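# Lower a held peg into a plate's hole

## Task

The left gripper starts out holding a peg a little above a plate, near the plate's hole. Insert the peg into that hole and lower it until it sits on the hole's bottom, without forcing or wedging it in too hard.

## Robot and tools

Robot: two six-joint arms, left_arm and right_arm, each with a two-finger gripper. Only the left one matters here; the right should stay clear. Joints run from shoulder pan, shoulder lift and elbow to wrist 1, 2 and 3. Contact torque limits are 50.2 N m (pan, lift), 26 (elbow) and 8.37 (each wrist); held weight counts. About 150 N (plus or minus 25) of outside force on an arm, or a torque limit reached, brakes that arm for 10 s. Motors heat when holding loads, reaching far or pushing at unreachable poses; a MOTOR HOT line appears near 70 °C and at 85 °C the arm is braked for 30 to 60 s or more.

Frames: the scene frame has its origin on the table top between the arms, +z up, +x out over the table, left_arm toward +y. Each arm reports its hand pose, velocities and targets in its own base frame (left base at (-0.037, +0.262, +0.022) m, right at (+0.012, -0.231, +0.022) m, both almost unrotated). Printed positions may be off by a few cm. Gripper axes: fingers point along +z, open and close along x; end_effector_position is the midpoint between the pads, and the fingertips extend 17.5 mm farther. A block protrudes roughly 10 cm toward the gripper's -y.

The 18-number row (used by execute_actions and move): one flat list covering both arms. Numbers 1 to 9 are left: dx, dy, dz, rx, ry, rz, gripper position, force_limit, speed; numbers 10 to 18 are the same for the right. All lie in [-1, 1]. The six pose numbers are an offset, not a pose, measured from that arm's Hand target at the start of the action or move, along that arm's base axes; rx, ry, rz form one rotation vector about the Hand target position. Scale: 1.0 equals 0.6 m or 180 degrees (so 0.01 is 6 mm). An arm given six zeros is asked to return to its Hand target; always resend its gripper numbers too, since 0 is a real command. Gripper position: +1 open (50 mm), about -0.65 pads meet, -1 closes until stopped. force_limit: -1 is about 20 N per pad, 0 about 102 N, +1 about 185 N. speed: -1 is 20 mm/s, 0 is 85, +1 is 150. Both start at +1. To keep the peg held, keep sending the same left gripper numbers (normally position -1).

execute_actions(actions, cameras): actions is a list of actions; each action is up to 15 rows (one per 1/30 s step); a short action repeats its last row. Every row counts from the action's start pose, and each new action starts from the current Hand target, so repeats add up. An empty list returns state plus all camera images.

move(target, speed, blend, stop_force, zero, blocking, cameras): target is one 18-number row or up to 15 rows, all offsets from the same Hand targets. Paths are straight, last 0.5 s to 10 s, and do not avoid obstacles. speed is in m/s, 0.002 to 2.4, default 0.25 (rotation limit twice that in rad/s). blend in metres rounds corners in a list. stop_force, 3 to 120 N, ends an arm's path when its wrist sensor feels that much push against the motion; afterwards that arm still presses somewhat. zero (default true) rezeros before the move. blocking=false returns early but cannot be used with stop_force. The result adds a move: line such as done, off_target, moving, held or fault, and any limits (paced = pose clipped, held = step withheld).

wait(seconds 0 to 10), stop() to brake a running move, zoom_image(camera cam_head_left or cam_head_right, region [x0, y0, x1, y1] pixels, at most 504 by 504), zero_wrist_force(arm), and finished_scene(scene = current scene's number), which is final; call nothing after it in the same reply.

Results: per arm, end_effector_position (m), end_effector_quat_wxyz, velocities, Joint positions and torques (noisy, include the arm's weight), Hand target (last commanded pose after clipping; the next offsets start here), Tool commands, gripper position_measured (opening is about (250 minus it) times 0.202 mm) and object_status: 0 moving, 1 stopped while opening, 2 stopped while closing (holding), 3 at the requested opening or pads met. Wrist force and Wrist torque are in the gripper's own axes; a surface pushing on the tool shows as force into the arm, and a third line gives the peak since the last report. The peg's weight was zeroed at the start. Cameras: cam_head_left and cam_head_right, 672x504 each.

Hints: orientation commands are clipped to 32 degrees from the measured one per step. A gripper often stops short of its Hand target; send the remaining distance as an offset. Descend slowly in small dz steps (negative dz lowers), using move with a small stop_force (say 5 to 15 N) and low speed so contact with the plate or hole bottom ends the path gently. Align x and y over the hole first using the images. A stiff arm faults even slightly past a firm contact, so never command far below the surface. To release a press, command back up past the gripper without stop_force. Do not let the peg drop, do not collide the arms, and avoid moving near an arm's own base.

Each tool is called after "Emit:" by a JSON object that holds its "op" and its "data".

## Session

Emit:
{"op": "execute_actions", "data": {"actions": []}}

Scene clock: 0.00 s.
left_arm: end_effector_position=(+0.2592, -0.1421, +0.1706) position_measured=37 object_status=3 end_effector_quat_wxyz=(+0.001, +0.860, +0.510, +0.000) | right_arm: end_effector_position=(+0.2790, +0.0000, +0.2005) position_measured=3 object_status=3 end_effector_quat_wxyz=(+0.000, +0.707, +0.707, +0.000)
Joint positions: left_arm=[-0.96 -1.703 1.567 -1.437 -1.571 -0.459] | right_arm=[3.631 -1.391 -1.462 -1.859 1.571 0.489]
Joint velocities: within noise
Joint torques (N m): no reading
Wrist force (N): no reading
Wrist torque (N m): no reading
Wrist force, peak (N): no reading
Hand target: left_arm +0.2592, -0.1421, +0.1706; +0.001, +0.860, +0.510, +0.000 | right_arm +0.2790, +0.0000, +0.2005; +0.000, +0.707, +0.707, +0.000
Tool commands: left_gripper/position=-0.654902 left_gripper/force_limit=+1.0 left_gripper/speed=+1.0 right_gripper/position=+1.0 right_gripper/force_limit=+1.0 right_gripper/speed=+1.0

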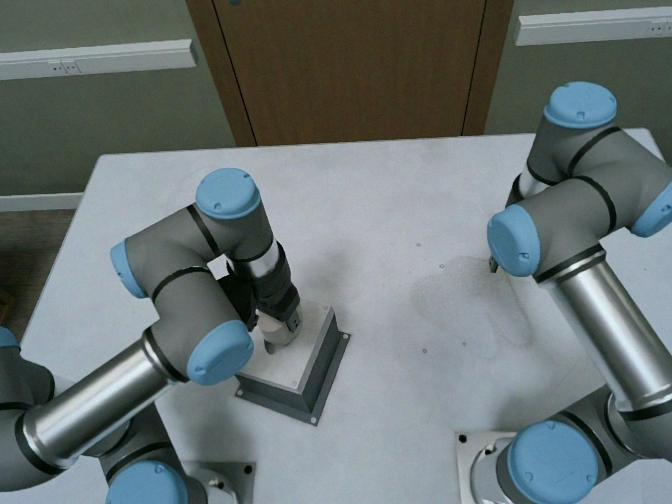

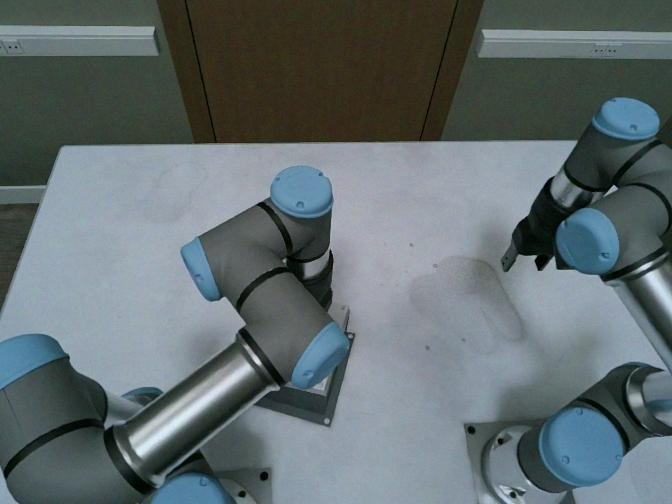

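Emit:
{"op": "zoom_image", "data": {"camera": "cam_head_left", "region": [210, 260, 370, 430]}}

Emit:
{"op": "zoom_image", "data": {"camera": "cam_head_right", "region": [240, 260, 400, 430]}}

Emit:
{"op": "move", "data": {"target": [0,0,-0.05,0,0,0,-0.654902,1,1,0,0,0,0,0,0,1,1,1], "speed": 0.015, "stop_force": 5}}

Scaled by 2.965 from the camera's 672x504 image, which has a finer 960x720 frame.

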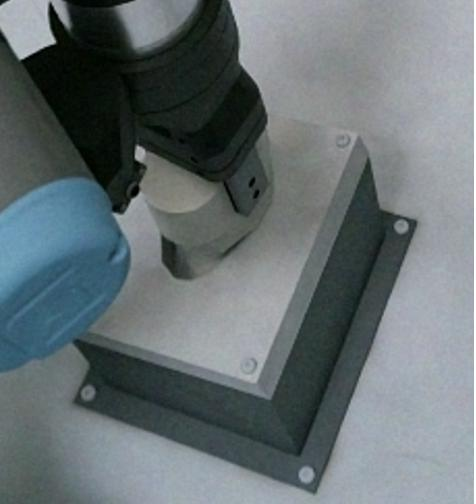

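Scaled by 2.965 from the camera's 672x504 image, which has a finer 960x720 frame.

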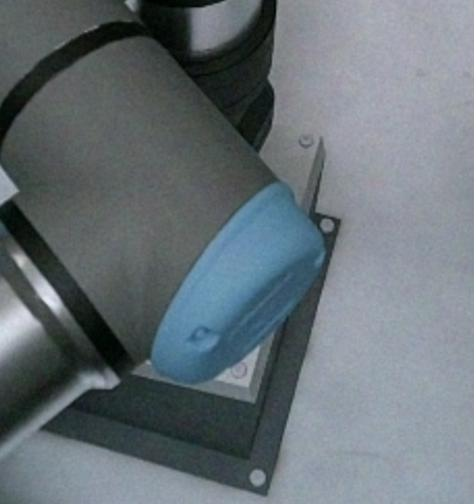

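Scene clock: 3.60 s.
left_arm: end_effector_position=(+0.2592, -0.1421, +0.1685) position_measured=37 object_status=3 end_effector_quat_wxyz=(+0.001, +0.860, +0.510, +0.000) | right_arm: end_effector_position=(+0.2790, +0.0000, +0.2005) position_measured=3 object_status=3 end_effector_quat_wxyz=(+0.000, +0.707, +0.707, +0.000)
Joint positions: left_arm=[-0.96 -1.703 1.578 -1.446 -1.571 -0.459] | right_arm=[3.631 -1.391 -1.462 -1.859 1.571 0.489]
Joint torques (N m): left_arm=[0.36 -5.5 -11.75 -0.92 -0.23 0.2] | right_arm=[-0.54 7.71 9.37 2.03 0.07 -0.07]
Wrist force (N): left_arm=[0.6 0.8 -4.4] | right_arm=[0.0 -0.1 0.0]
Wrist torque (N m): left_arm=[-0.12 -0.09 -0.02] | right_arm=[-0.01 0.00 0.00]
Wrist force, peak (N): left_arm=[3.5 -4.8 -21.5] | right_arm=[0.2 -0.3 0.0]
Hand target: left_arm +0.2592, -0.1421, +0.1685; +0.001, +0.860, +0.510, +0.000 (not the last commanded pose) | right_arm +0.2790, +0.0000, +0.2005; +0.000, +0.707, +0.707, +0.000
Off the commanded pose: left_arm 0.028 m, 0 deg | right_arm 0.000 m, 0 deg.
move: contact (left_arm)

Emit:
{"op": "execute_actions", "data": {"actions": []}}

Emit:
{"op": "zoom_image", "data": {"camera": "cam_head_left", "region": [250, 305, 310, 365]}}

Scene clock: 11.23 s.
left_arm: end_effector_position=(+0.2592, -0.1421, +0.1685) position_measured=37 object_status=3 end_effector_quat_wxyz=(+0.001, +0.860, +0.510, +0.000) | right_arm: end_effector_position=(+0.2790, +0.0000, +0.2005) position_measured=3 object_status=3 end_effector_quat_wxyz=(+0.000, +0.707, +0.707, +0.000)
Joint positions: left_arm=[-0.96 -1.703 1.578 -1.446 -1.571 -0.459] | right_arm=[3.631 -1.391 -1.462 -1.859 1.571 0.489]
Joint velocities: within noise
Joint torques (N m): left_arm=[0.49 -9.13 -11.88 -1.21 -0.24 0.24] | right_arm=[-0.65 7.73 9.39 2.04 0.05 -0.07]
Wrist force (N): left_arm=[0.7 0.8 -4.3] | right_arm=[0.1 0.0 0.0]
Wrist torque (N m): left_arm=[-0.12 -0.12 -0.03] | right_arm=[0.00 -0.02 0.00]
Wrist force, peak (N): left_arm=[0.6 0.8 -4.4] | right_arm=[-0.1 -0.2 0.1]
Hand target: left_arm +0.2592, -0.1421, +0.1685; +0.001, +0.860, +0.510, +0.000 (not the last commanded pose) | right_arm +0.2790, +0.0000, +0.2005; +0.000, +0.707, +0.707, +0.000
Tool commands: left_gripper/position=-0.654902 left_gripper/force_limit=+1.0 left_gripper/speed=+1.0 right_gripper/position=+1.0 right_gripper/force_limit=+1.0 right_gripper/speed=+1.0
Off the commanded pose: left_arm 0.028 m, 0 deg | right_arm 0.000 m, 0 deg.

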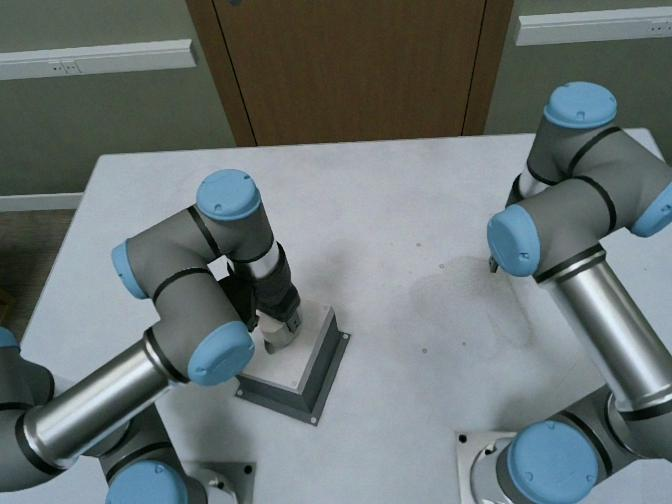

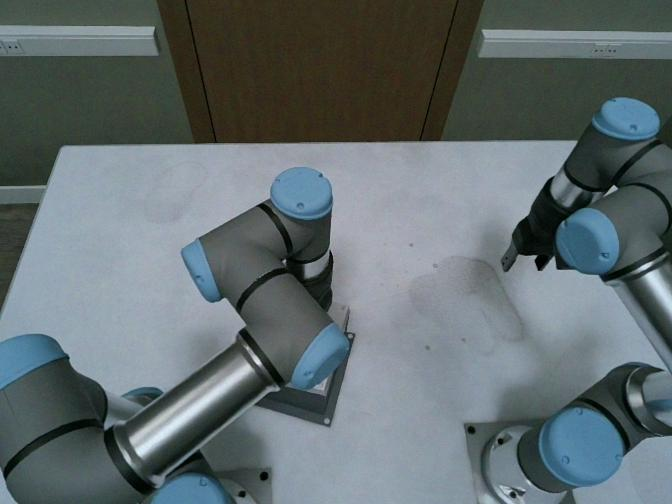

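Scaled by 8.400 from the camera's 672x504 image, which has a finer 960x720 frame.

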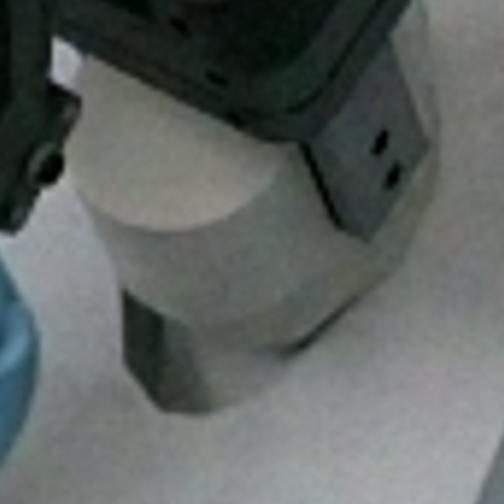

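Emit:
{"op": "move", "data": {"target": [0,0,0.1,0,0,0,-0.654902,1,1,0,0,0,0,0,0,1,1,1], "cameras": ["cam_head_left"]}}

Emit:
{"op": "zoom_image", "data": {"camera": "cam_head_left", "region": [230, 275, 330, 375]}}

Emit:
{"op": "move", "data": {"target": [0.1,0.03,0,0,0,0,-0.654902,1,1,0,0,0,0,0,0,1,1,1], "cameras": ["cam_head_left"]}}

Emit:
{"op": "zoom_image", "data": {"camera": "cam_head_left", "region": [230, 275, 330, 375]}}

Scene clock: 20.53 s.
left_arm: end_effector_position=(+0.2592, -0.1421, +0.2285) position_measured=37 object_status=3 end_effector_quat_wxyz=(+0.001, +0.860, +0.510, +0.000) | right_arm: end_effector_position=(+0.2790, +0.0000, +0.2005) position_measured=3 object_status=3 end_effector_quat_wxyz=(+0.000, +0.707, +0.707, +0.000)
Joint positions: left_arm=[-0.96 -1.637 1.227 -1.162 -1.571 -0.459] | right_arm=[3.631 -1.391 -1.462 -1.859 1.571 0.489]
Joint torques (N m): left_arm=[2.71 -6.42 -12.5 -1.51 -1.11 0.56] | right_arm=[-0.44 7.65 9.53 2.08 0.06 -0.1]
Wrist force (N): left_arm=[0.1 0.1 -0.2] | right_arm=[0.0 -0.1 0.0]
Wrist torque (N m): left_arm=[0.01 -0.04 -0.01] | right_arm=[-0.01 0.01 0.00]
Wrist force, peak (N): left_arm=[0.6 0.7 -4.4] | right_arm=[0.1 -0.2 -0.1]
Hand target: left_arm +0.2592, -0.1421, +0.2285; +0.001, +0.860, +0.510, +0.000 | right_arm +0.2790, +0.0000, +0.2005; +0.000, +0.707, +0.707, +0.000
Off the commanded pose: left_arm 0.000 m, 0 deg | right_arm 0.000 m, 0 deg.
move: done
Images, in order (width x height): cam_head_left 672x504.

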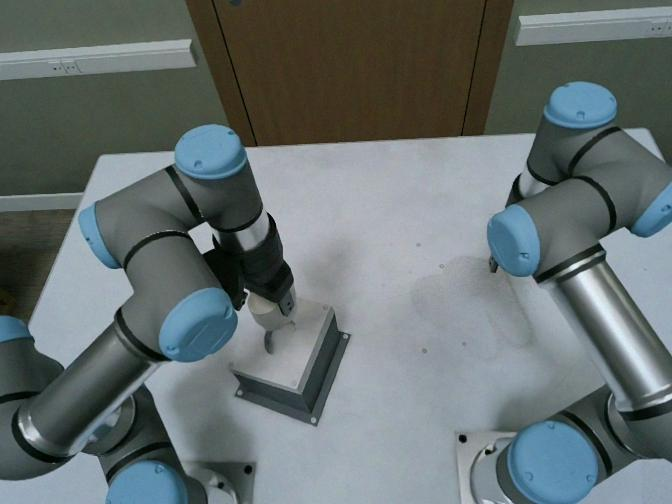

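Scaled by 5.040 from the camera's 672x504 image, which has a finer 960x720 frame.

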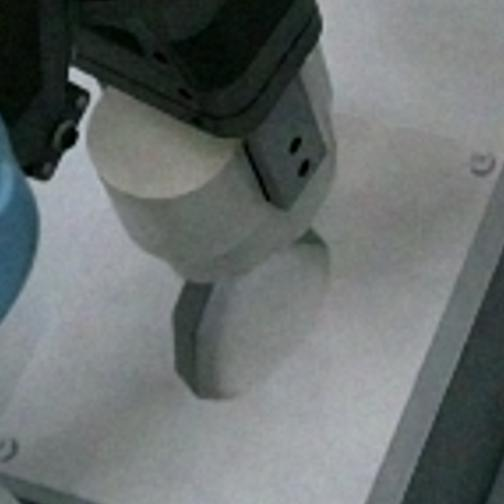

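Scene clock: 21.67 s.
left_arm: end_effector_position=(+0.3191, -0.1241, +0.2285) position_measured=37 object_status=3 end_effector_quat_wxyz=(+0.001, +0.860, +0.510, +0.000) | right_arm: end_effector_position=(+0.2790, +0.0000, +0.2005) position_measured=3 object_status=3 end_effector_quat_wxyz=(+0.000, +0.707, +0.707, +0.000)
Joint positions: left_arm=[-0.763 -1.421 1 -1.15 -1.572 -0.262] | right_arm=[3.631 -1.391 -1.462 -1.859 1.571 0.489]
Joint torques (N m): left_arm=[2.95 -9.63 -12.49 -1.49 -1.08 0.45] | right_arm=[-0.75 7.99 9.53 2.07 0.02 -0.13]
Wrist force (N): left_arm=[0.3 0.0 -0.7] | right_arm=[0.0 -0.1 0.0]
Wrist torque (N m): left_arm=[0.01 -0.08 -0.01] | right_arm=[-0.01 0.00 0.00]
Wrist force, peak (N): left_arm=[1.5 0.9 -0.5] | right_arm=[0.1 0.0 0.2]
Hand target: left_arm +0.3192, -0.1241, +0.2285; +0.001, +0.860, +0.510, +0.000 | right_arm +0.2790, +0.0000, +0.2005; +0.000, +0.707, +0.707, +0.000
Off the commanded pose: left_arm 0.000 m, 0 deg | right_arm 0.000 m, 0 deg.
move: done
Images, in order (width x height): cam_head_left 672x504.

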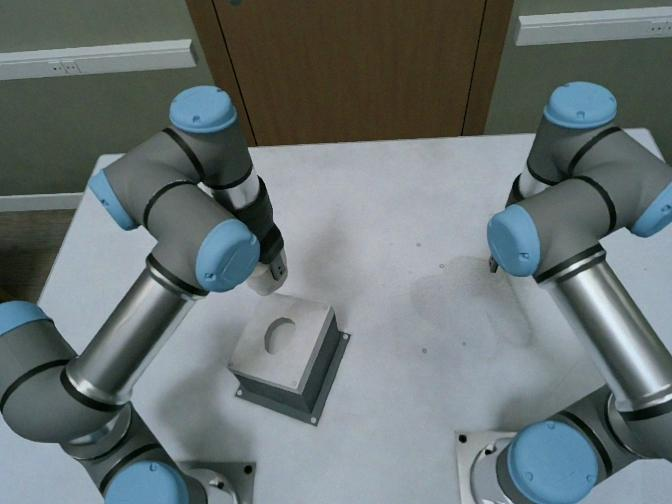

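Scaled by 5.040 from the camera's 672x504 image, which has a finer 960x720 frame.

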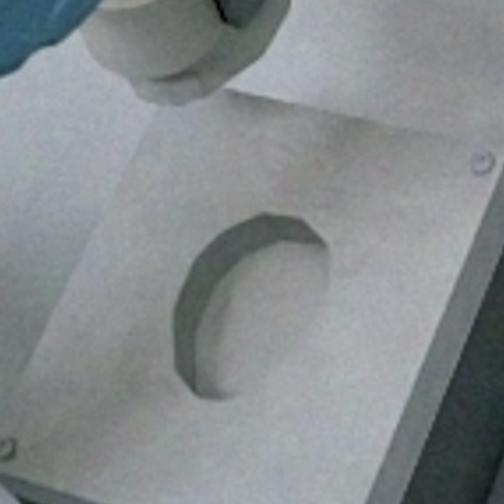

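Emit:
{"op": "zoom_image", "data": {"camera": "cam_head_left", "region": [256, 310, 304, 358]}}

Emit:
{"op": "zoom_image", "data": {"camera": "cam_head_left", "region": [242, 255, 296, 309]}}

Emit:
{"op": "move", "data": {"target": [0.1,-0.03,0.1,0,0,0,-0.654902,1,1,0,0,0,0,0,0,1,1,1], "cameras": ["all"]}}

Emit:
{"op": "zoom_image", "data": {"camera": "cam_head_right", "region": [260, 290, 380, 410]}}

Emit:
{"op": "zoom_image", "data": {"camera": "cam_head_left", "region": [240, 200, 320, 280]}}

Scaled by 10.500 from the camera's 672x504 image, which has a finer 960x720 frame.

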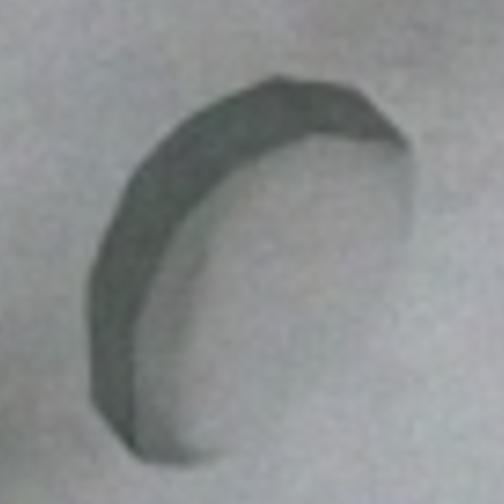

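Scaled by 9.333 from the camera's 672x504 image, which has a finer 960x720 frame.

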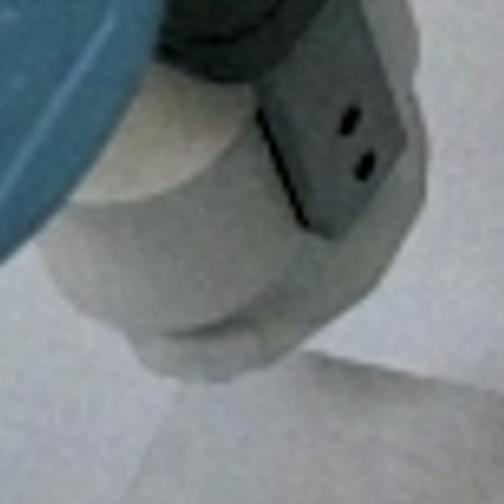

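Scene clock: 27.90 s.
left_arm: end_effector_position=(+0.3787, -0.1419, +0.2879) position_measured=37 object_status=3 end_effector_quat_wxyz=(+0.057, +0.858, +0.509, +0.037) | right_arm: end_effector_position=(+0.2790, +0.0000, +0.2005) position_measured=3 object_status=3 end_effector_quat_wxyz=(+0.000, +0.707, +0.707, +0.000)
Joint positions: left_arm=[-0.71 -0.976 0.035 -0.762 -1.538 -0.207] | right_arm=[3.631 -1.391 -1.462 -1.859 1.571 0.489]
Joint torques (N m): left_arm=[-2.46 -13.11 -9.8 -1.8 1.16 -0.65] | right_arm=[-0.36 7.8 9.51 2.04 -0.01 -0.16]
Wrist force (N): left_arm=[0.6 -0.1 -1.1] | right_arm=[0.0 0.0 -0.1]
Wrist torque (N m): left_arm=[0.07 -0.12 0.01] | right_arm=[-0.01 0.00 0.00]
Wrist force, peak (N): left_arm=[0.7 0.3 -2.3] | right_arm=[0.1 -0.1 -0.2]
Hand target: left_arm +0.3792, -0.1421, +0.2885; +0.001, +0.860, +0.510, +0.000 | right_arm +0.2790, +0.0000, +0.2005; +0.000, +0.707, +0.707, +0.000
Off the commanded pose: left_arm 0.001 m, 8 deg | right_arm 0.000 m, 0 deg.
elbow stopped short (left arm): the move would have taken joint 3 (elbow) straighter than the controller allows.
move: off_target (left_arm)

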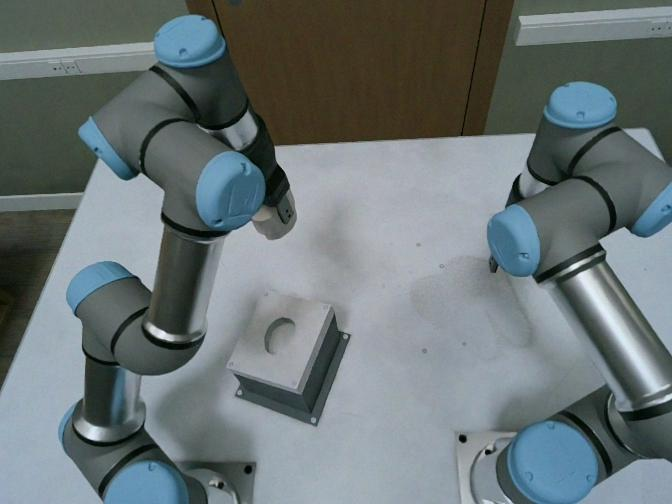

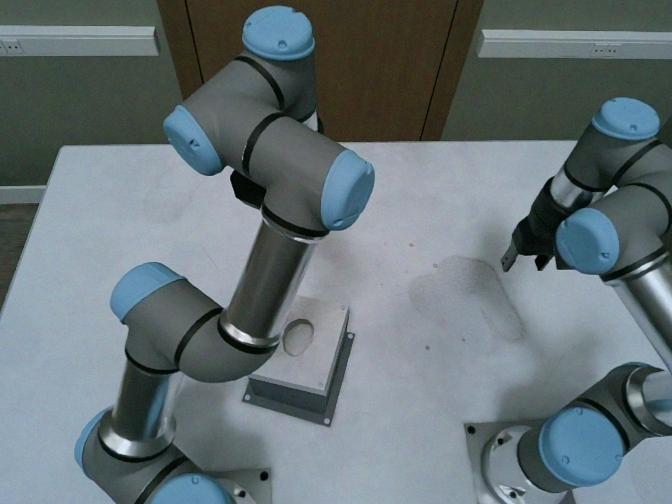

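Scaled by 4.200 from the camera's 672x504 image, which has a finer 960x720 frame.

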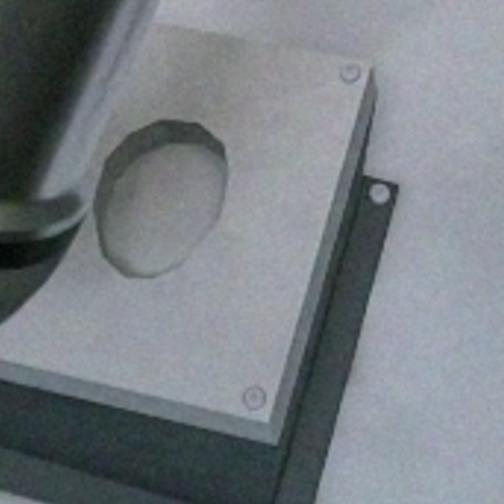

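Scaled by 6.300 from the camera's 672x504 image, which has a finer 960x720 frame.

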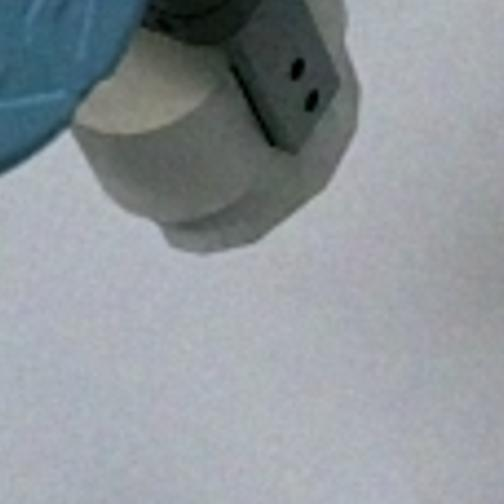

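Emit:
{"op": "move", "data": {"target": [[-0.1,0,-0.05,0,0,0,-0.654902,1,1,0,0,0,0,0,0,1,1,1],[-0.2233,0.00167,-0.1942,0,0,0,-0.654902,1,1,0,0,0,0,0,0,1,1,1]], "blend": 0.02, "speed": 0.15, "cameras": ["cam_head_left"]}}

Emit:
{"op": "zoom_image", "data": {"camera": "cam_head_left", "region": [250, 305, 310, 365]}}

Emit:
{"op": "zoom_image", "data": {"camera": "cam_head_right", "region": [260, 290, 380, 410]}}

Scene clock: 52.77 s.
left_arm: end_effector_position=(+0.2452, -0.1411, +0.1720) position_measured=37 object_status=3 end_effector_quat_wxyz=(+0.001, +0.860, +0.510, +0.000) | right_arm: end_effector_position=(+0.2790, +0.0000, +0.2005) position_measured=3 object_status=3 end_effector_quat_wxyz=(+0.000, +0.707, +0.707, +0.000)
Joint positions: left_arm=[-1.003 -1.759 1.607 -1.42 -1.571 -0.502] | right_arm=[3.631 -1.391 -1.462 -1.859 1.571 0.489]
Joint torques (N m): left_arm=[-2.66 -10.71 -9.83 -2.57 1.03 -0.66] | right_arm=[-0.41 7.76 9.62 2.06 -0.06 -0.17]
Wrist force (N): left_arm=[0.1 -0.3 -0.2] | right_arm=[0.0 -0.1 0.0]
Wrist torque (N m): left_arm=[-0.03 -0.01 0.04] | right_arm=[-0.01 0.01 0.00]
Wrist force, peak (N): left_arm=[1.3 0.6 -1.5] | right_arm=[0.2 -0.1 0.0]
Hand target: left_arm +0.2452, -0.1411, +0.1720; +0.001, +0.860, +0.510, +0.000 | right_arm +0.2790, +0.0000, +0.2005; +0.000, +0.707, +0.707, +0.000
Off the commanded pose: left_arm 0.000 m, 0 deg | right_arm 0.000 m, 0 deg.
move: done
Images, in order (width x height): cam_head_left 672x504.

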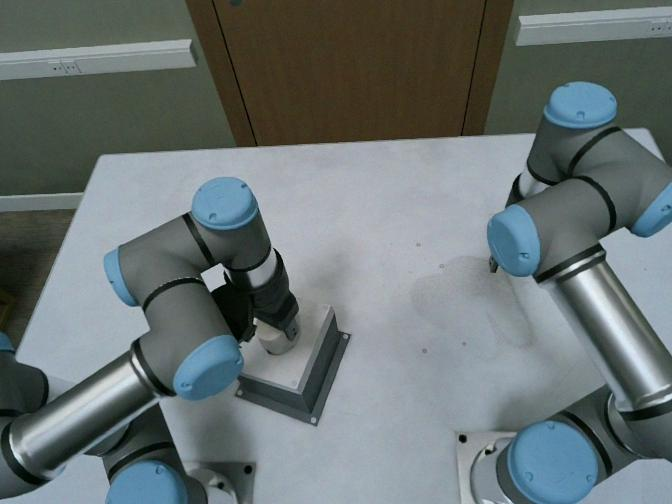

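Scaled by 8.400 from the camera's 672x504 image, which has a finer 960x720 frame.

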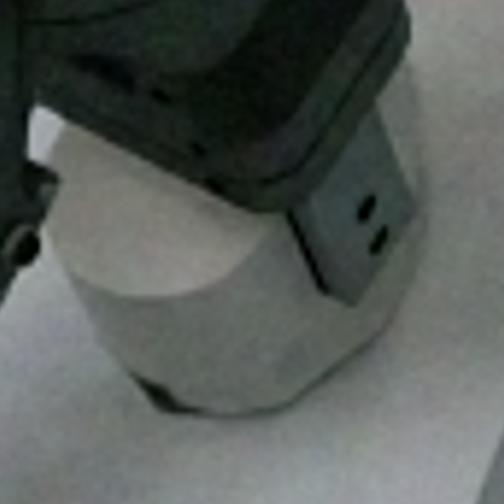

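This scene's latest camera images include none from cam_head_right. They are from: cam_head_left. cam_head_right's image comes with the result of a call that names it in "cameras".

Emit:
{"op": "move", "data": {"target": [0,0.0025,-0.05,0,0,0,-0.654902,1,1,0,0,0,0,0,0,1,1,1], "speed": 0.012, "stop_force": 6, "cameras": ["all"]}}

Emit:
{"op": "zoom_image", "data": {"camera": "cam_head_left", "region": [250, 305, 310, 365]}}

Emit:
{"op": "zoom_image", "data": {"camera": "cam_head_right", "region": [260, 290, 380, 410]}}

Scene clock: 56.93 s.
left_arm: end_effector_position=(+0.2452, -0.1410, +0.1690) position_measured=37 object_status=3 end_effector_quat_wxyz=(+0.001, +0.860, +0.510, +0.000) | right_arm: end_effector_position=(+0.2790, +0.0000, +0.2005) position_measured=3 object_status=3 end_effector_quat_wxyz=(+0.000, +0.707, +0.707, +0.000)
Joint positions: left_arm=[-1.003 -1.761 1.623 -1.434 -1.571 -0.502] | right_arm=[3.631 -1.391 -1.462 -1.859 1.571 0.489]
Joint torques (N m): left_arm=[-2.34 -4.82 -12.1 -1.16 0.88 -0.52] | right_arm=[-0.36 8.1 9.61 2.07 0.01 -0.19]
Wrist force (N): left_arm=[0.6 0.5 -3.5] | right_arm=[0.1 -0.1 -0.1]
Wrist torque (N m): left_arm=[-0.09 -0.06 0.00] | right_arm=[-0.01 -0.01 0.00]
Wrist force, peak (N): left_arm=[1.9 -4.3 -18.4] | right_arm=[0.0 -0.3 0.0]
Hand target: left_arm +0.2452, -0.1410, +0.1690; +0.001, +0.860, +0.510, +0.000 (not the last commanded pose) | right_arm +0.2790, +0.0000, +0.2005; +0.000, +0.707, +0.707, +0.000
Off the commanded pose: left_arm 0.027 m, 0 deg | right_arm 0.000 m, 0 deg.
move: contact (left_arm)

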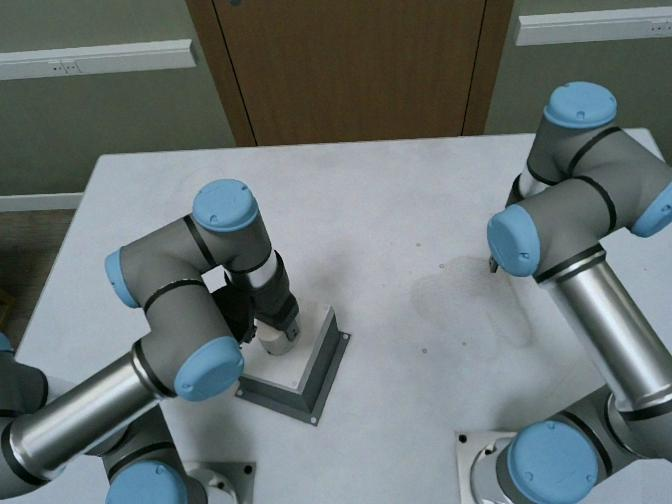

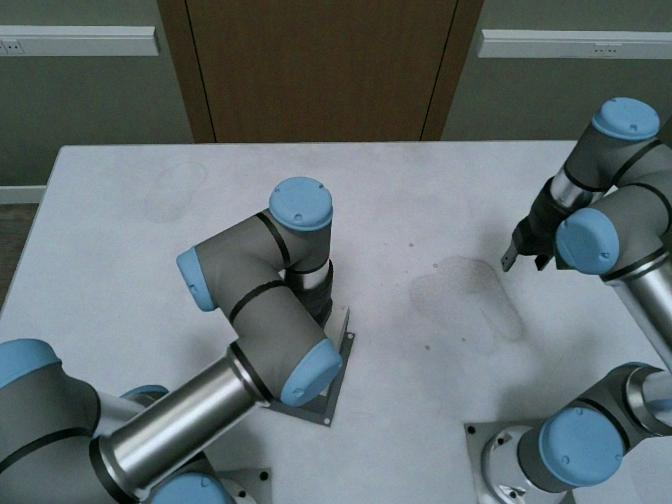

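Scaled by 8.400 from the camera's 672x504 image, which has a finer 960x720 frame.

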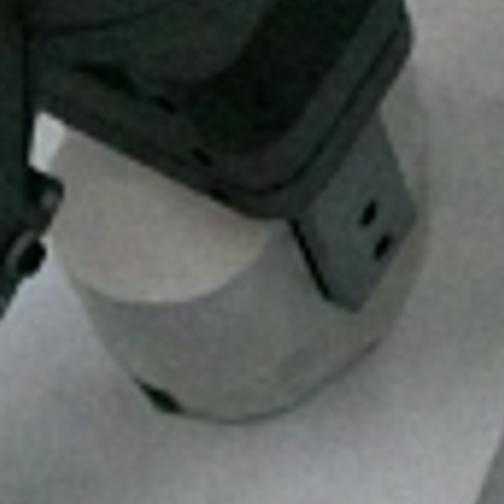

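Scaled by 4.200 from the camera's 672x504 image, which has a finer 960x720 frame.

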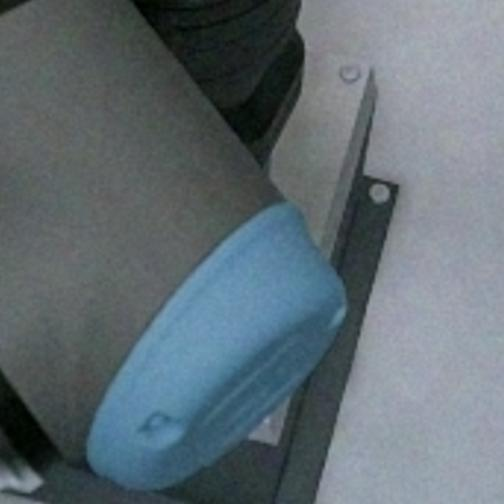

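Emit:
{"op": "move", "data": {"target": [[0,0,0.002,0,0,0,-0.654902,1,1,0,0,0,0,0,0,1,1,1],[-0.0005,0.0033,0.002,0,0,0,-0.654902,1,1,0,0,0,0,0,0,1,1,1]], "speed": 0.03}}

Emit:
{"op": "move", "data": {"target": [0,0,-0.05,0,0,0,-0.654902,1,1,0,0,0,0,0,0,1,1,1], "speed": 0.012, "stop_force": 6, "cameras": ["cam_head_left"]}}

Emit:
{"op": "zoom_image", "data": {"camera": "cam_head_left", "region": [250, 305, 310, 365]}}

Scene clock: 72.13 s.
left_arm: end_effector_position=(+0.2449, -0.1390, +0.1702) position_measured=37 object_status=3 end_effector_quat_wxyz=(+0.001, +0.860, +0.510, +0.000) | right_arm: end_effector_position=(+0.2790, +0.0000, +0.2005) position_measured=3 object_status=3 end_effector_quat_wxyz=(+0.000, +0.707, +0.707, +0.000)
Joint positions: left_arm=[-1 -1.766 1.621 -1.427 -1.571 -0.499] | right_arm=[3.631 -1.391 -1.462 -1.859 1.571 0.489]
Joint torques (N m): left_arm=[2.98 -10.77 -9.84 -1.44 0.82 0.51] | right_arm=[-0.53 7.85 9.75 2.12 -0.02 -0.21]
Wrist force (N): left_arm=[0.1 -0.2 -0.3] | right_arm=[0.0 -0.1 0.1]
Wrist torque (N m): left_arm=[-0.02 -0.01 -0.01] | right_arm=[-0.01 0.00 0.00]
Wrist force, peak (N): left_arm=[0.6 0.4 -3.7] | right_arm=[0.1 -0.1 -0.1]
Hand target: left_arm +0.2449, -0.1390, +0.1702; +0.001, +0.860, +0.510, +0.000 | right_arm +0.2790, +0.0000, +0.2005; +0.000, +0.707, +0.707, +0.000
Off the commanded pose: left_arm 0.000 m, 0 deg | right_arm 0.000 m, 0 deg.
move: done

Scene clock: 73.27 s.
left_arm: end_effector_position=(+0.2449, -0.1390, +0.1686) position_measured=37 object_status=3 end_effector_quat_wxyz=(+0.001, +0.860, +0.510, +0.000) | right_arm: end_effector_position=(+0.2790, +0.0000, +0.2005) position_measured=3 object_status=3 end_effector_quat_wxyz=(+0.000, +0.707, +0.707, +0.000)
Joint positions: left_arm=[-1 -1.767 1.629 -1.434 -1.571 -0.499] | right_arm=[3.631 -1.391 -1.462 -1.859 1.571 0.489]
Joint torques (N m): left_arm=[-1.11 -4.14 -12.01 -1.02 0.53 -0.15] | right_arm=[-0.75 7.71 9.6 2.12 -0.03 -0.21]
Wrist force (N): left_arm=[0.4 0.4 -3.7] | right_arm=[0.0 0.0 0.0]
Wrist torque (N m): left_arm=[-0.11 -0.06 -0.03] | right_arm=[-0.01 0.00 0.00]
Wrist force, peak (N): left_arm=[2.4 -4.2 -18.0] | right_arm=[0.1 -0.2 -0.1]
Hand target: left_arm +0.2449, -0.1390, +0.1686; +0.001, +0.860, +0.510, +0.000 (not the last commanded pose) | right_arm +0.2790, +0.0000, +0.2005; +0.000, +0.707, +0.707, +0.000
Off the commanded pose: left_arm 0.028 m, 0 deg | right_arm 0.000 m, 0 deg.
move: contact (left_arm)
Images, in order (width x height): cam_head_left 672x504.

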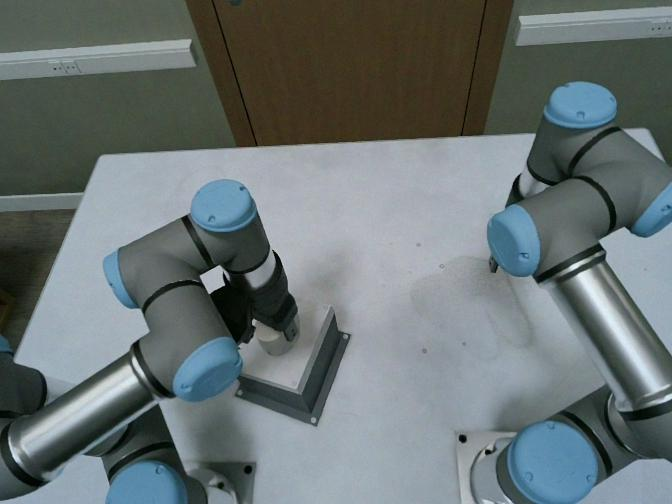

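Scaled by 8.400 from the camera's 672x504 image, which has a finer 960x720 frame.

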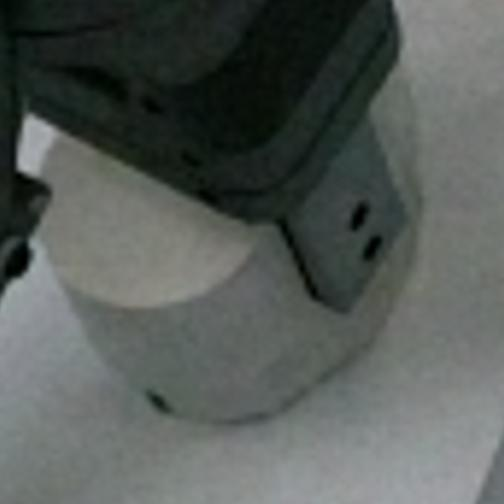

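Emit:
{"op": "move", "data": {"target": [[0,0,0.002,0,0,0,-0.654902,1,1,0,0,0,0,0,0,1,1,1],[-0.0017,0.0033,0.002,0,0,0,-0.654902,1,1,0,0,0,0,0,0,1,1,1]], "speed": 0.03}}

Emit:
{"op": "move", "data": {"target": [0,0,-0.05,0,0,0,-0.654902,1,1,0,0,0,0,0,0,1,1,1], "speed": 0.012, "stop_force": 6, "cameras": ["cam_head_left"]}}

Emit:
{"op": "zoom_image", "data": {"camera": "cam_head_left", "region": [250, 305, 310, 365]}}

Scene clock: 78.10 s.
left_arm: end_effector_position=(+0.2439, -0.1371, +0.1698) position_measured=37 object_status=3 end_effector_quat_wxyz=(+0.001, +0.860, +0.510, +0.000) | right_arm: end_effector_position=(+0.2790, +0.0000, +0.2005) position_measured=3 object_status=3 end_effector_quat_wxyz=(+0.000, +0.707, +0.707, +0.000)
Joint positions: left_arm=[-0.999 -1.775 1.629 -1.426 -1.571 -0.498] | right_arm=[3.631 -1.391 -1.462 -1.859 1.571 0.489]
Joint torques (N m): left_arm=[2.81 -10.63 -9.95 -1.49 0.46 0.52] | right_arm=[-0.44 7.86 9.69 2.1 -0.03 -0.27]
Wrist force (N): left_arm=[0.0 -0.3 -0.2] | right_arm=[0.0 0.0 0.0]
Wrist torque (N m): left_arm=[-0.04 0.01 -0.01] | right_arm=[0.00 0.00 0.00]
Wrist force, peak (N): left_arm=[0.5 0.4 -3.8] | right_arm=[0.2 -0.1 -0.2]
Hand target: left_arm +0.2439, -0.1370, +0.1698; +0.001, +0.860, +0.510, +0.000 | right_arm +0.2790, +0.0000, +0.2005; +0.000, +0.707, +0.707, +0.000
Off the commanded pose: left_arm 0.000 m, 0 deg | right_arm 0.000 m, 0 deg.
move: done

Scene clock: 79.23 s.
left_arm: end_effector_position=(+0.2439, -0.1370, +0.1683) position_measured=37 object_status=3 end_effector_quat_wxyz=(+0.001, +0.860, +0.510, +0.000) | right_arm: end_effector_position=(+0.2790, +0.0000, +0.2005) position_measured=3 object_status=3 end_effector_quat_wxyz=(+0.000, +0.707, +0.707, +0.000)
Joint positions: left_arm=[-0.999 -1.776 1.637 -1.433 -1.571 -0.498] | right_arm=[3.631 -1.391 -1.462 -1.859 1.571 0.489]
Joint torques (N m): left_arm=[-1.78 -3.97 -11.86 -0.84 0.29 -0.09] | right_arm=[-0.5 7.57 9.64 2.09 -0.03 -0.21]
Wrist force (N): left_arm=[0.5 0.7 -4.6] | right_arm=[0.1 0.0 0.0]
Wrist torque (N m): left_arm=[-0.14 -0.09 -0.04] | right_arm=[0.00 -0.01 0.00]
Wrist force, peak (N): left_arm=[2.4 -4.5 -19.3] | right_arm=[0.1 -0.2 0.0]
Hand target: left_arm +0.2439, -0.1370, +0.1683; +0.001, +0.860, +0.510, +0.000 (not the last commanded pose) | right_arm +0.2790, +0.0000, +0.2005; +0.000, +0.707, +0.707, +0.000
Off the commanded pose: left_arm 0.028 m, 0 deg | right_arm 0.000 m, 0 deg.
move: contact (left_arm)
Images, in order (width x height): cam_head_left 672x504.

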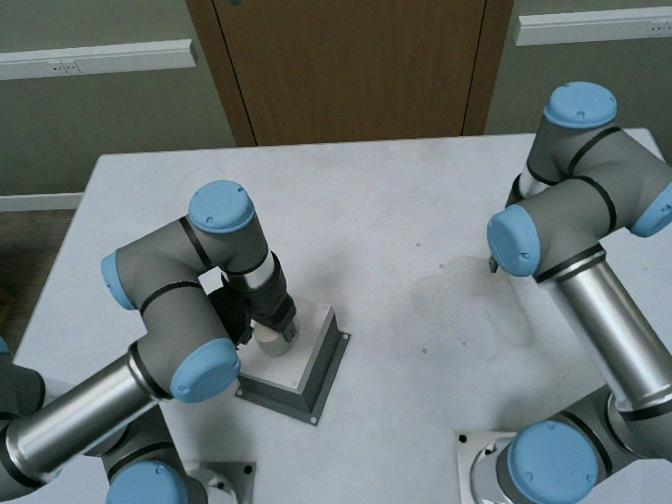

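Scaled by 8.400 from the camera's 672x504 image, which has a finer 960x720 frame.

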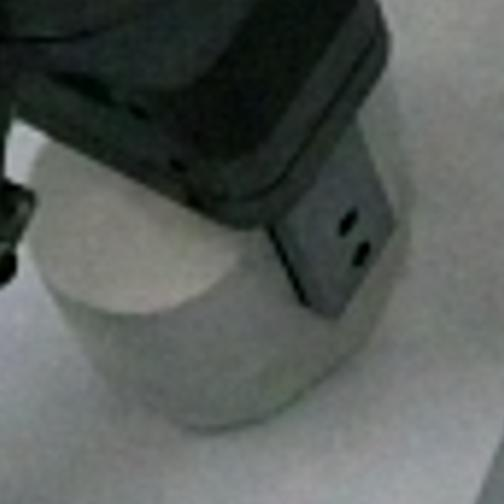

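Emit:
{"op": "move", "data": {"target": [[0,0,0.002,0,0,0,-0.654902,1,1,0,0,0,0,0,0,1,1,1],[0.0033,0,0.002,0,0,0,-0.654902,1,1,0,0,0,0,0,0,1,1,1]], "speed": 0.03}}

Emit:
{"op": "move", "data": {"target": [0,0,-0.05,0,0,0,-0.654902,1,1,0,0,0,0,0,0,1,1,1], "speed": 0.012, "stop_force": 6, "cameras": ["cam_head_left"]}}

Emit:
{"op": "zoom_image", "data": {"camera": "cam_head_left", "region": [250, 305, 310, 365]}}

Scene clock: 95.53 s.
left_arm: end_effector_position=(+0.2458, -0.1370, +0.1695) position_measured=37 object_status=3 end_effector_quat_wxyz=(+0.001, +0.860, +0.510, +0.000) | right_arm: end_effector_position=(+0.2790, +0.0000, +0.2005) position_measured=3 object_status=3 end_effector_quat_wxyz=(+0.000, +0.707, +0.707, +0.000)
Joint positions: left_arm=[-0.992 -1.768 1.625 -1.43 -1.571 -0.491] | right_arm=[3.631 -1.391 -1.462 -1.859 1.571 0.489]
Joint torques (N m): left_arm=[2.94 -5.08 -13.26 -2.58 0.82 0.55] | right_arm=[-0.55 8.24 9.67 2.08 -0.03 -0.22]
Wrist force (N): left_arm=[0.1 -0.2 -0.2] | right_arm=[0.1 -0.1 -0.1]
Wrist torque (N m): left_arm=[-0.03 0.00 -0.01] | right_arm=[-0.01 -0.02 0.00]
Wrist force, peak (N): left_arm=[0.5 0.6 -4.7] | right_arm=[0.1 -0.2 0.0]
Hand target: left_arm +0.2459, -0.1370, +0.1695; +0.001, +0.860, +0.510, +0.000 | right_arm +0.2790, +0.0000, +0.2005; +0.000, +0.707, +0.707, +0.000
Off the commanded pose: left_arm 0.000 m, 0 deg | right_arm 0.000 m, 0 deg.
move: done

Scene clock: 96.67 s.
left_arm: end_effector_position=(+0.2459, -0.1370, +0.1682) position_measured=37 object_status=3 end_effector_quat_wxyz=(+0.001, +0.860, +0.510, +0.000) | right_arm: end_effector_position=(+0.2790, +0.0000, +0.2005) position_measured=3 object_status=3 end_effector_quat_wxyz=(+0.000, +0.707, +0.707, +0.000)
Joint positions: left_arm=[-0.992 -1.768 1.631 -1.436 -1.571 -0.491] | right_arm=[3.631 -1.391 -1.462 -1.859 1.571 0.489]
Joint torques (N m): left_arm=[-2.13 -4.24 -11.6 -0.8 0.73 -0.28] | right_arm=[-0.78 8.05 9.64 2.12 -0.06 -0.31]
Wrist force (N): left_arm=[0.5 0.6 -4.6] | right_arm=[0.0 -0.1 0.0]
Wrist torque (N m): left_arm=[-0.15 -0.10 -0.04] | right_arm=[-0.02 -0.01 0.00]
Wrist force, peak (N): left_arm=[2.4 -4.4 -18.4] | right_arm=[0.2 0.0 0.0]
Hand target: left_arm +0.2459, -0.1371, +0.1682; +0.001, +0.860, +0.510, +0.000 (not the last commanded pose) | right_arm +0.2790, +0.0000, +0.2005; +0.000, +0.707, +0.707, +0.000
Off the commanded pose: left_arm 0.029 m, 0 deg | right_arm 0.000 m, 0 deg.
move: contact (left_arm)
Images, in order (width x height): cam_head_left 672x504.

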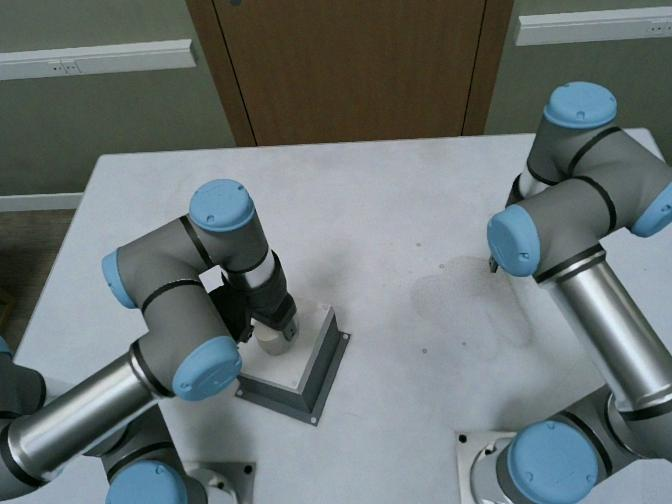

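Scaled by 8.400 from the camera's 672x504 image, which has a finer 960x720 frame.

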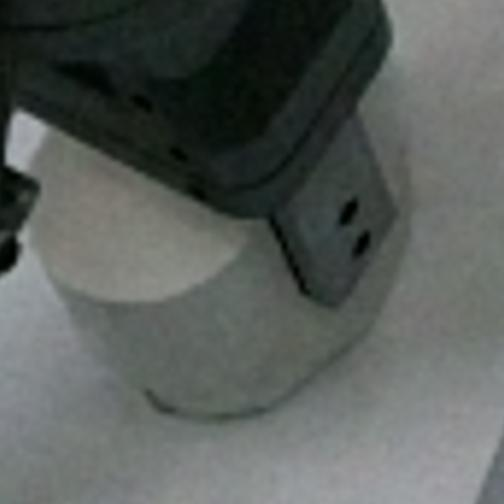

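Emit:
{"op": "move", "data": {"target": [[0,0,0.004,0,0,0,-0.654902,1,1,0,0,0,0,0,0,1,1,1],[-0.0006,0.0021,0.004,-0.008,-0.0023,0,-0.654902,1,1,0,0,0,0,0,0,1,1,1]], "speed": 0.03}}

Emit:
{"op": "move", "data": {"target": [0,0,-0.05,0,0,0,-0.654902,1,1,0,0,0,0,0,0,1,1,1], "speed": 0.012, "stop_force": 6, "cameras": ["cam_head_left"]}}

Emit:
{"op": "zoom_image", "data": {"camera": "cam_head_left", "region": [250, 305, 310, 365]}}

Scene clock: 104.90 s.
left_arm: end_effector_position=(+0.2455, -0.1358, +0.1706) position_measured=37 object_status=3 end_effector_quat_wxyz=(+0.013, +0.860, +0.510, -0.004) | right_arm: end_effector_position=(+0.2790, +0.0000, +0.2005) position_measured=3 object_status=3 end_effector_quat_wxyz=(+0.000, +0.707, +0.707, +0.000)
Joint positions: left_arm=[-0.983 -1.793 1.65 -1.453 -1.579 -0.482] | right_arm=[3.631 -1.391 -1.462 -1.859 1.571 0.489]
Joint torques (N m): left_arm=[2.98 -10.32 -10.12 -2.66 -1.13 0.49] | right_arm=[-0.72 8 9.8 2.15 -0.1 -0.32]
Wrist force (N): left_arm=[0.2 -0.4 -0.2] | right_arm=[0.1 0.0 0.0]
Wrist torque (N m): left_arm=[-0.06 -0.02 -0.01] | right_arm=[0.01 -0.01 0.00]
Wrist force, peak (N): left_arm=[0.4 0.7 -4.7] | right_arm=[0.2 -0.2 0.1]
Hand target: left_arm +0.2455, -0.1358, +0.1706; +0.013, +0.860, +0.510, -0.004 | right_arm +0.2790, +0.0000, +0.2005; +0.000, +0.707, +0.707, +0.000
Off the commanded pose: left_arm 0.000 m, 0 deg | right_arm 0.000 m, 0 deg.
move: done

Scene clock: 106.23 s.
left_arm: end_effector_position=(+0.2455, -0.1358, +0.1675) position_measured=37 object_status=3 end_effector_quat_wxyz=(+0.013, +0.860, +0.510, -0.004) | right_arm: end_effector_position=(+0.2790, +0.0000, +0.2005) position_measured=3 object_status=3 end_effector_quat_wxyz=(+0.000, +0.707, +0.707, +0.000)
Joint positions: left_arm=[-0.983 -1.795 1.666 -1.468 -1.579 -0.482] | right_arm=[3.631 -1.391 -1.462 -1.859 1.571 0.489]
Joint torques (N m): left_arm=[-2.07 -3.81 -11.85 -0.96 0.5 0.04] | right_arm=[-0.77 7.78 9.83 2.11 -0.1 -0.28]
Wrist force (N): left_arm=[0.6 0.3 -4.4] | right_arm=[0.0 -0.1 0.0]
Wrist torque (N m): left_arm=[-0.19 -0.10 -0.03] | right_arm=[-0.01 0.00 0.00]
Wrist force, peak (N): left_arm=[2.9 -4.1 -18.3] | right_arm=[0.1 -0.2 -0.1]
Hand target: left_arm +0.2455, -0.1358, +0.1675; +0.013, +0.860, +0.510, -0.004 (not the last commanded pose) | right_arm +0.2790, +0.0000, +0.2005; +0.000, +0.707, +0.707, +0.000
Off the commanded pose: left_arm 0.027 m, 0 deg | right_arm 0.000 m, 0 deg.
move: contact (left_arm)
Images, in order (width x height): cam_head_left 672x504.

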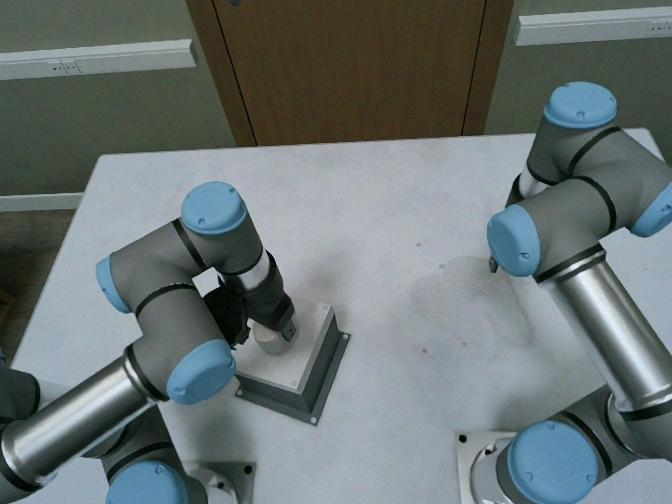

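Scaled by 8.400 from the camera's 672x504 image, which has a finer 960x720 frame.

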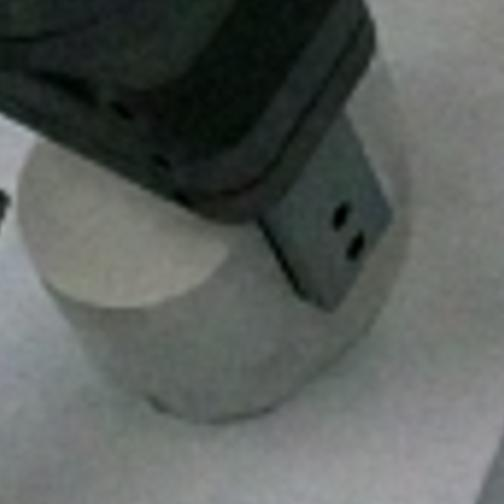

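Emit:
{"op": "move", "data": {"target": [[0,0,0.004,0,0,0,-0.654902,1,1,0,0,0,0,0,0,1,1,1],[0.0006,-0.0015,0.004,0.008,0.0023,0.0167,-0.654902,1,1,0,0,0,0,0,0,1,1,1]], "speed": 0.03}}

Emit:
{"op": "move", "data": {"target": [0,0,-0.05,0,0,0,-0.654902,1,1,0,0,0,0,0,0,1,1,1], "speed": 0.012, "stop_force": 6, "cameras": ["cam_head_left"]}}

Emit:
{"op": "zoom_image", "data": {"camera": "cam_head_left", "region": [250, 305, 310, 365]}}

Scene clock: 116.70 s.
left_arm: end_effector_position=(+0.2459, -0.1367, +0.1699) position_measured=37 object_status=3 end_effector_quat_wxyz=(+0.001, +0.847, +0.532, +0.000) | right_arm: end_effector_position=(+0.2790, +0.0000, +0.2005) position_measured=3 object_status=3 end_effector_quat_wxyz=(+0.000, +0.707, +0.707, +0.000)
Joint positions: left_arm=[-0.992 -1.769 1.624 -1.428 -1.571 -0.543] | right_arm=[3.631 -1.391 -1.462 -1.859 1.571 0.489]
Joint torques (N m): left_arm=[-2.2 -5.29 -13.27 -1.47 1.03 -0.63] | right_arm=[-0.64 8.14 9.64 2.17 -0.09 -0.35]
Wrist force (N): left_arm=[0.1 -0.3 -0.3] | right_arm=[0.0 0.0 0.0]
Wrist torque (N m): left_arm=[-0.03 -0.01 0.03] | right_arm=[0.00 -0.01 0.00]
Wrist force, peak (N): left_arm=[0.7 0.3 -4.5] | right_arm=[0.1 -0.2 0.0]
Hand target: left_arm +0.2459, -0.1367, +0.1699; +0.001, +0.847, +0.532, +0.000 | right_arm +0.2790, +0.0000, +0.2005; +0.000, +0.707, +0.707, +0.000
Off the commanded pose: left_arm 0.000 m, 0 deg | right_arm 0.000 m, 0 deg.
move: done

Scene clock: 117.87 s.
left_arm: end_effector_position=(+0.2459, -0.1367, +0.1681) position_measured=37 object_status=3 end_effector_quat_wxyz=(+0.001, +0.847, +0.532, +0.000) | right_arm: end_effector_position=(+0.2790, +0.0000, +0.2005) position_measured=3 object_status=3 end_effector_quat_wxyz=(+0.000, +0.707, +0.707, +0.000)
Joint positions: left_arm=[-0.992 -1.769 1.633 -1.436 -1.571 -0.543] | right_arm=[3.631 -1.391 -1.462 -1.859 1.571 0.489]
Joint torques (N m): left_arm=[-2.07 -4.38 -11.9 -1.05 -0.1 -0.4] | right_arm=[-0.64 8.04 9.81 2.11 -0.13 -0.35]
Wrist force (N): left_arm=[0.4 0.4 -4.4] | right_arm=[0.1 -0.1 0.0]
Wrist torque (N m): left_arm=[-0.13 -0.08 0.01] | right_arm=[-0.01 -0.02 0.00]
Wrist force, peak (N): left_arm=[3.4 -4.0 -18.5] | right_arm=[0.2 -0.2 0.1]
Hand target: left_arm +0.2459, -0.1367, +0.1681; +0.001, +0.847, +0.532, +0.000 (not the last commanded pose) | right_arm +0.2790, +0.0000, +0.2005; +0.000, +0.707, +0.707, +0.000
Off the commanded pose: left_arm 0.028 m, 0 deg | right_arm 0.000 m, 0 deg.
move: contact (left_arm)
Images, in order (width x height): cam_head_left 672x504.

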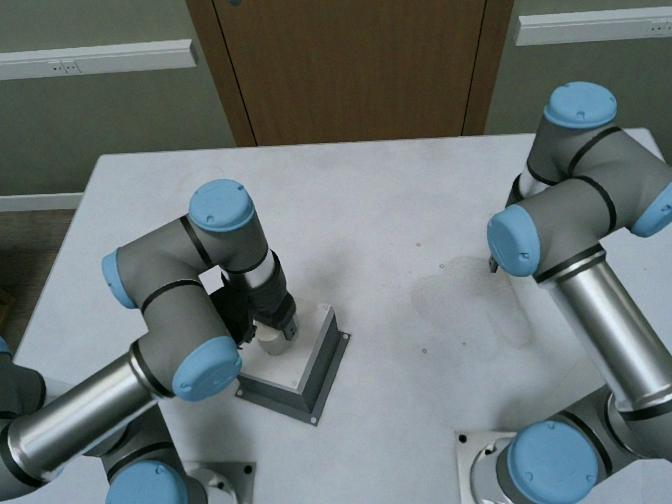

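Scaled by 8.400 from the camera's 672x504 image, which has a finer 960x720 frame.

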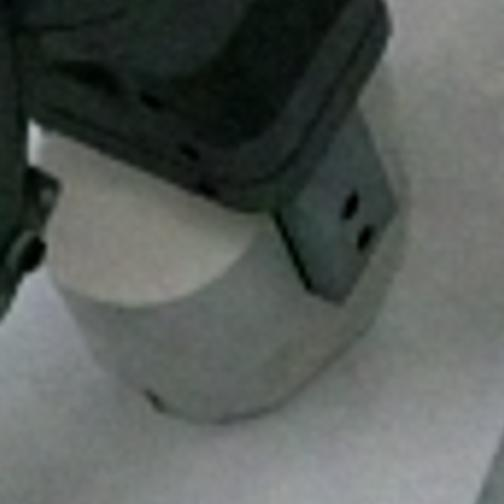

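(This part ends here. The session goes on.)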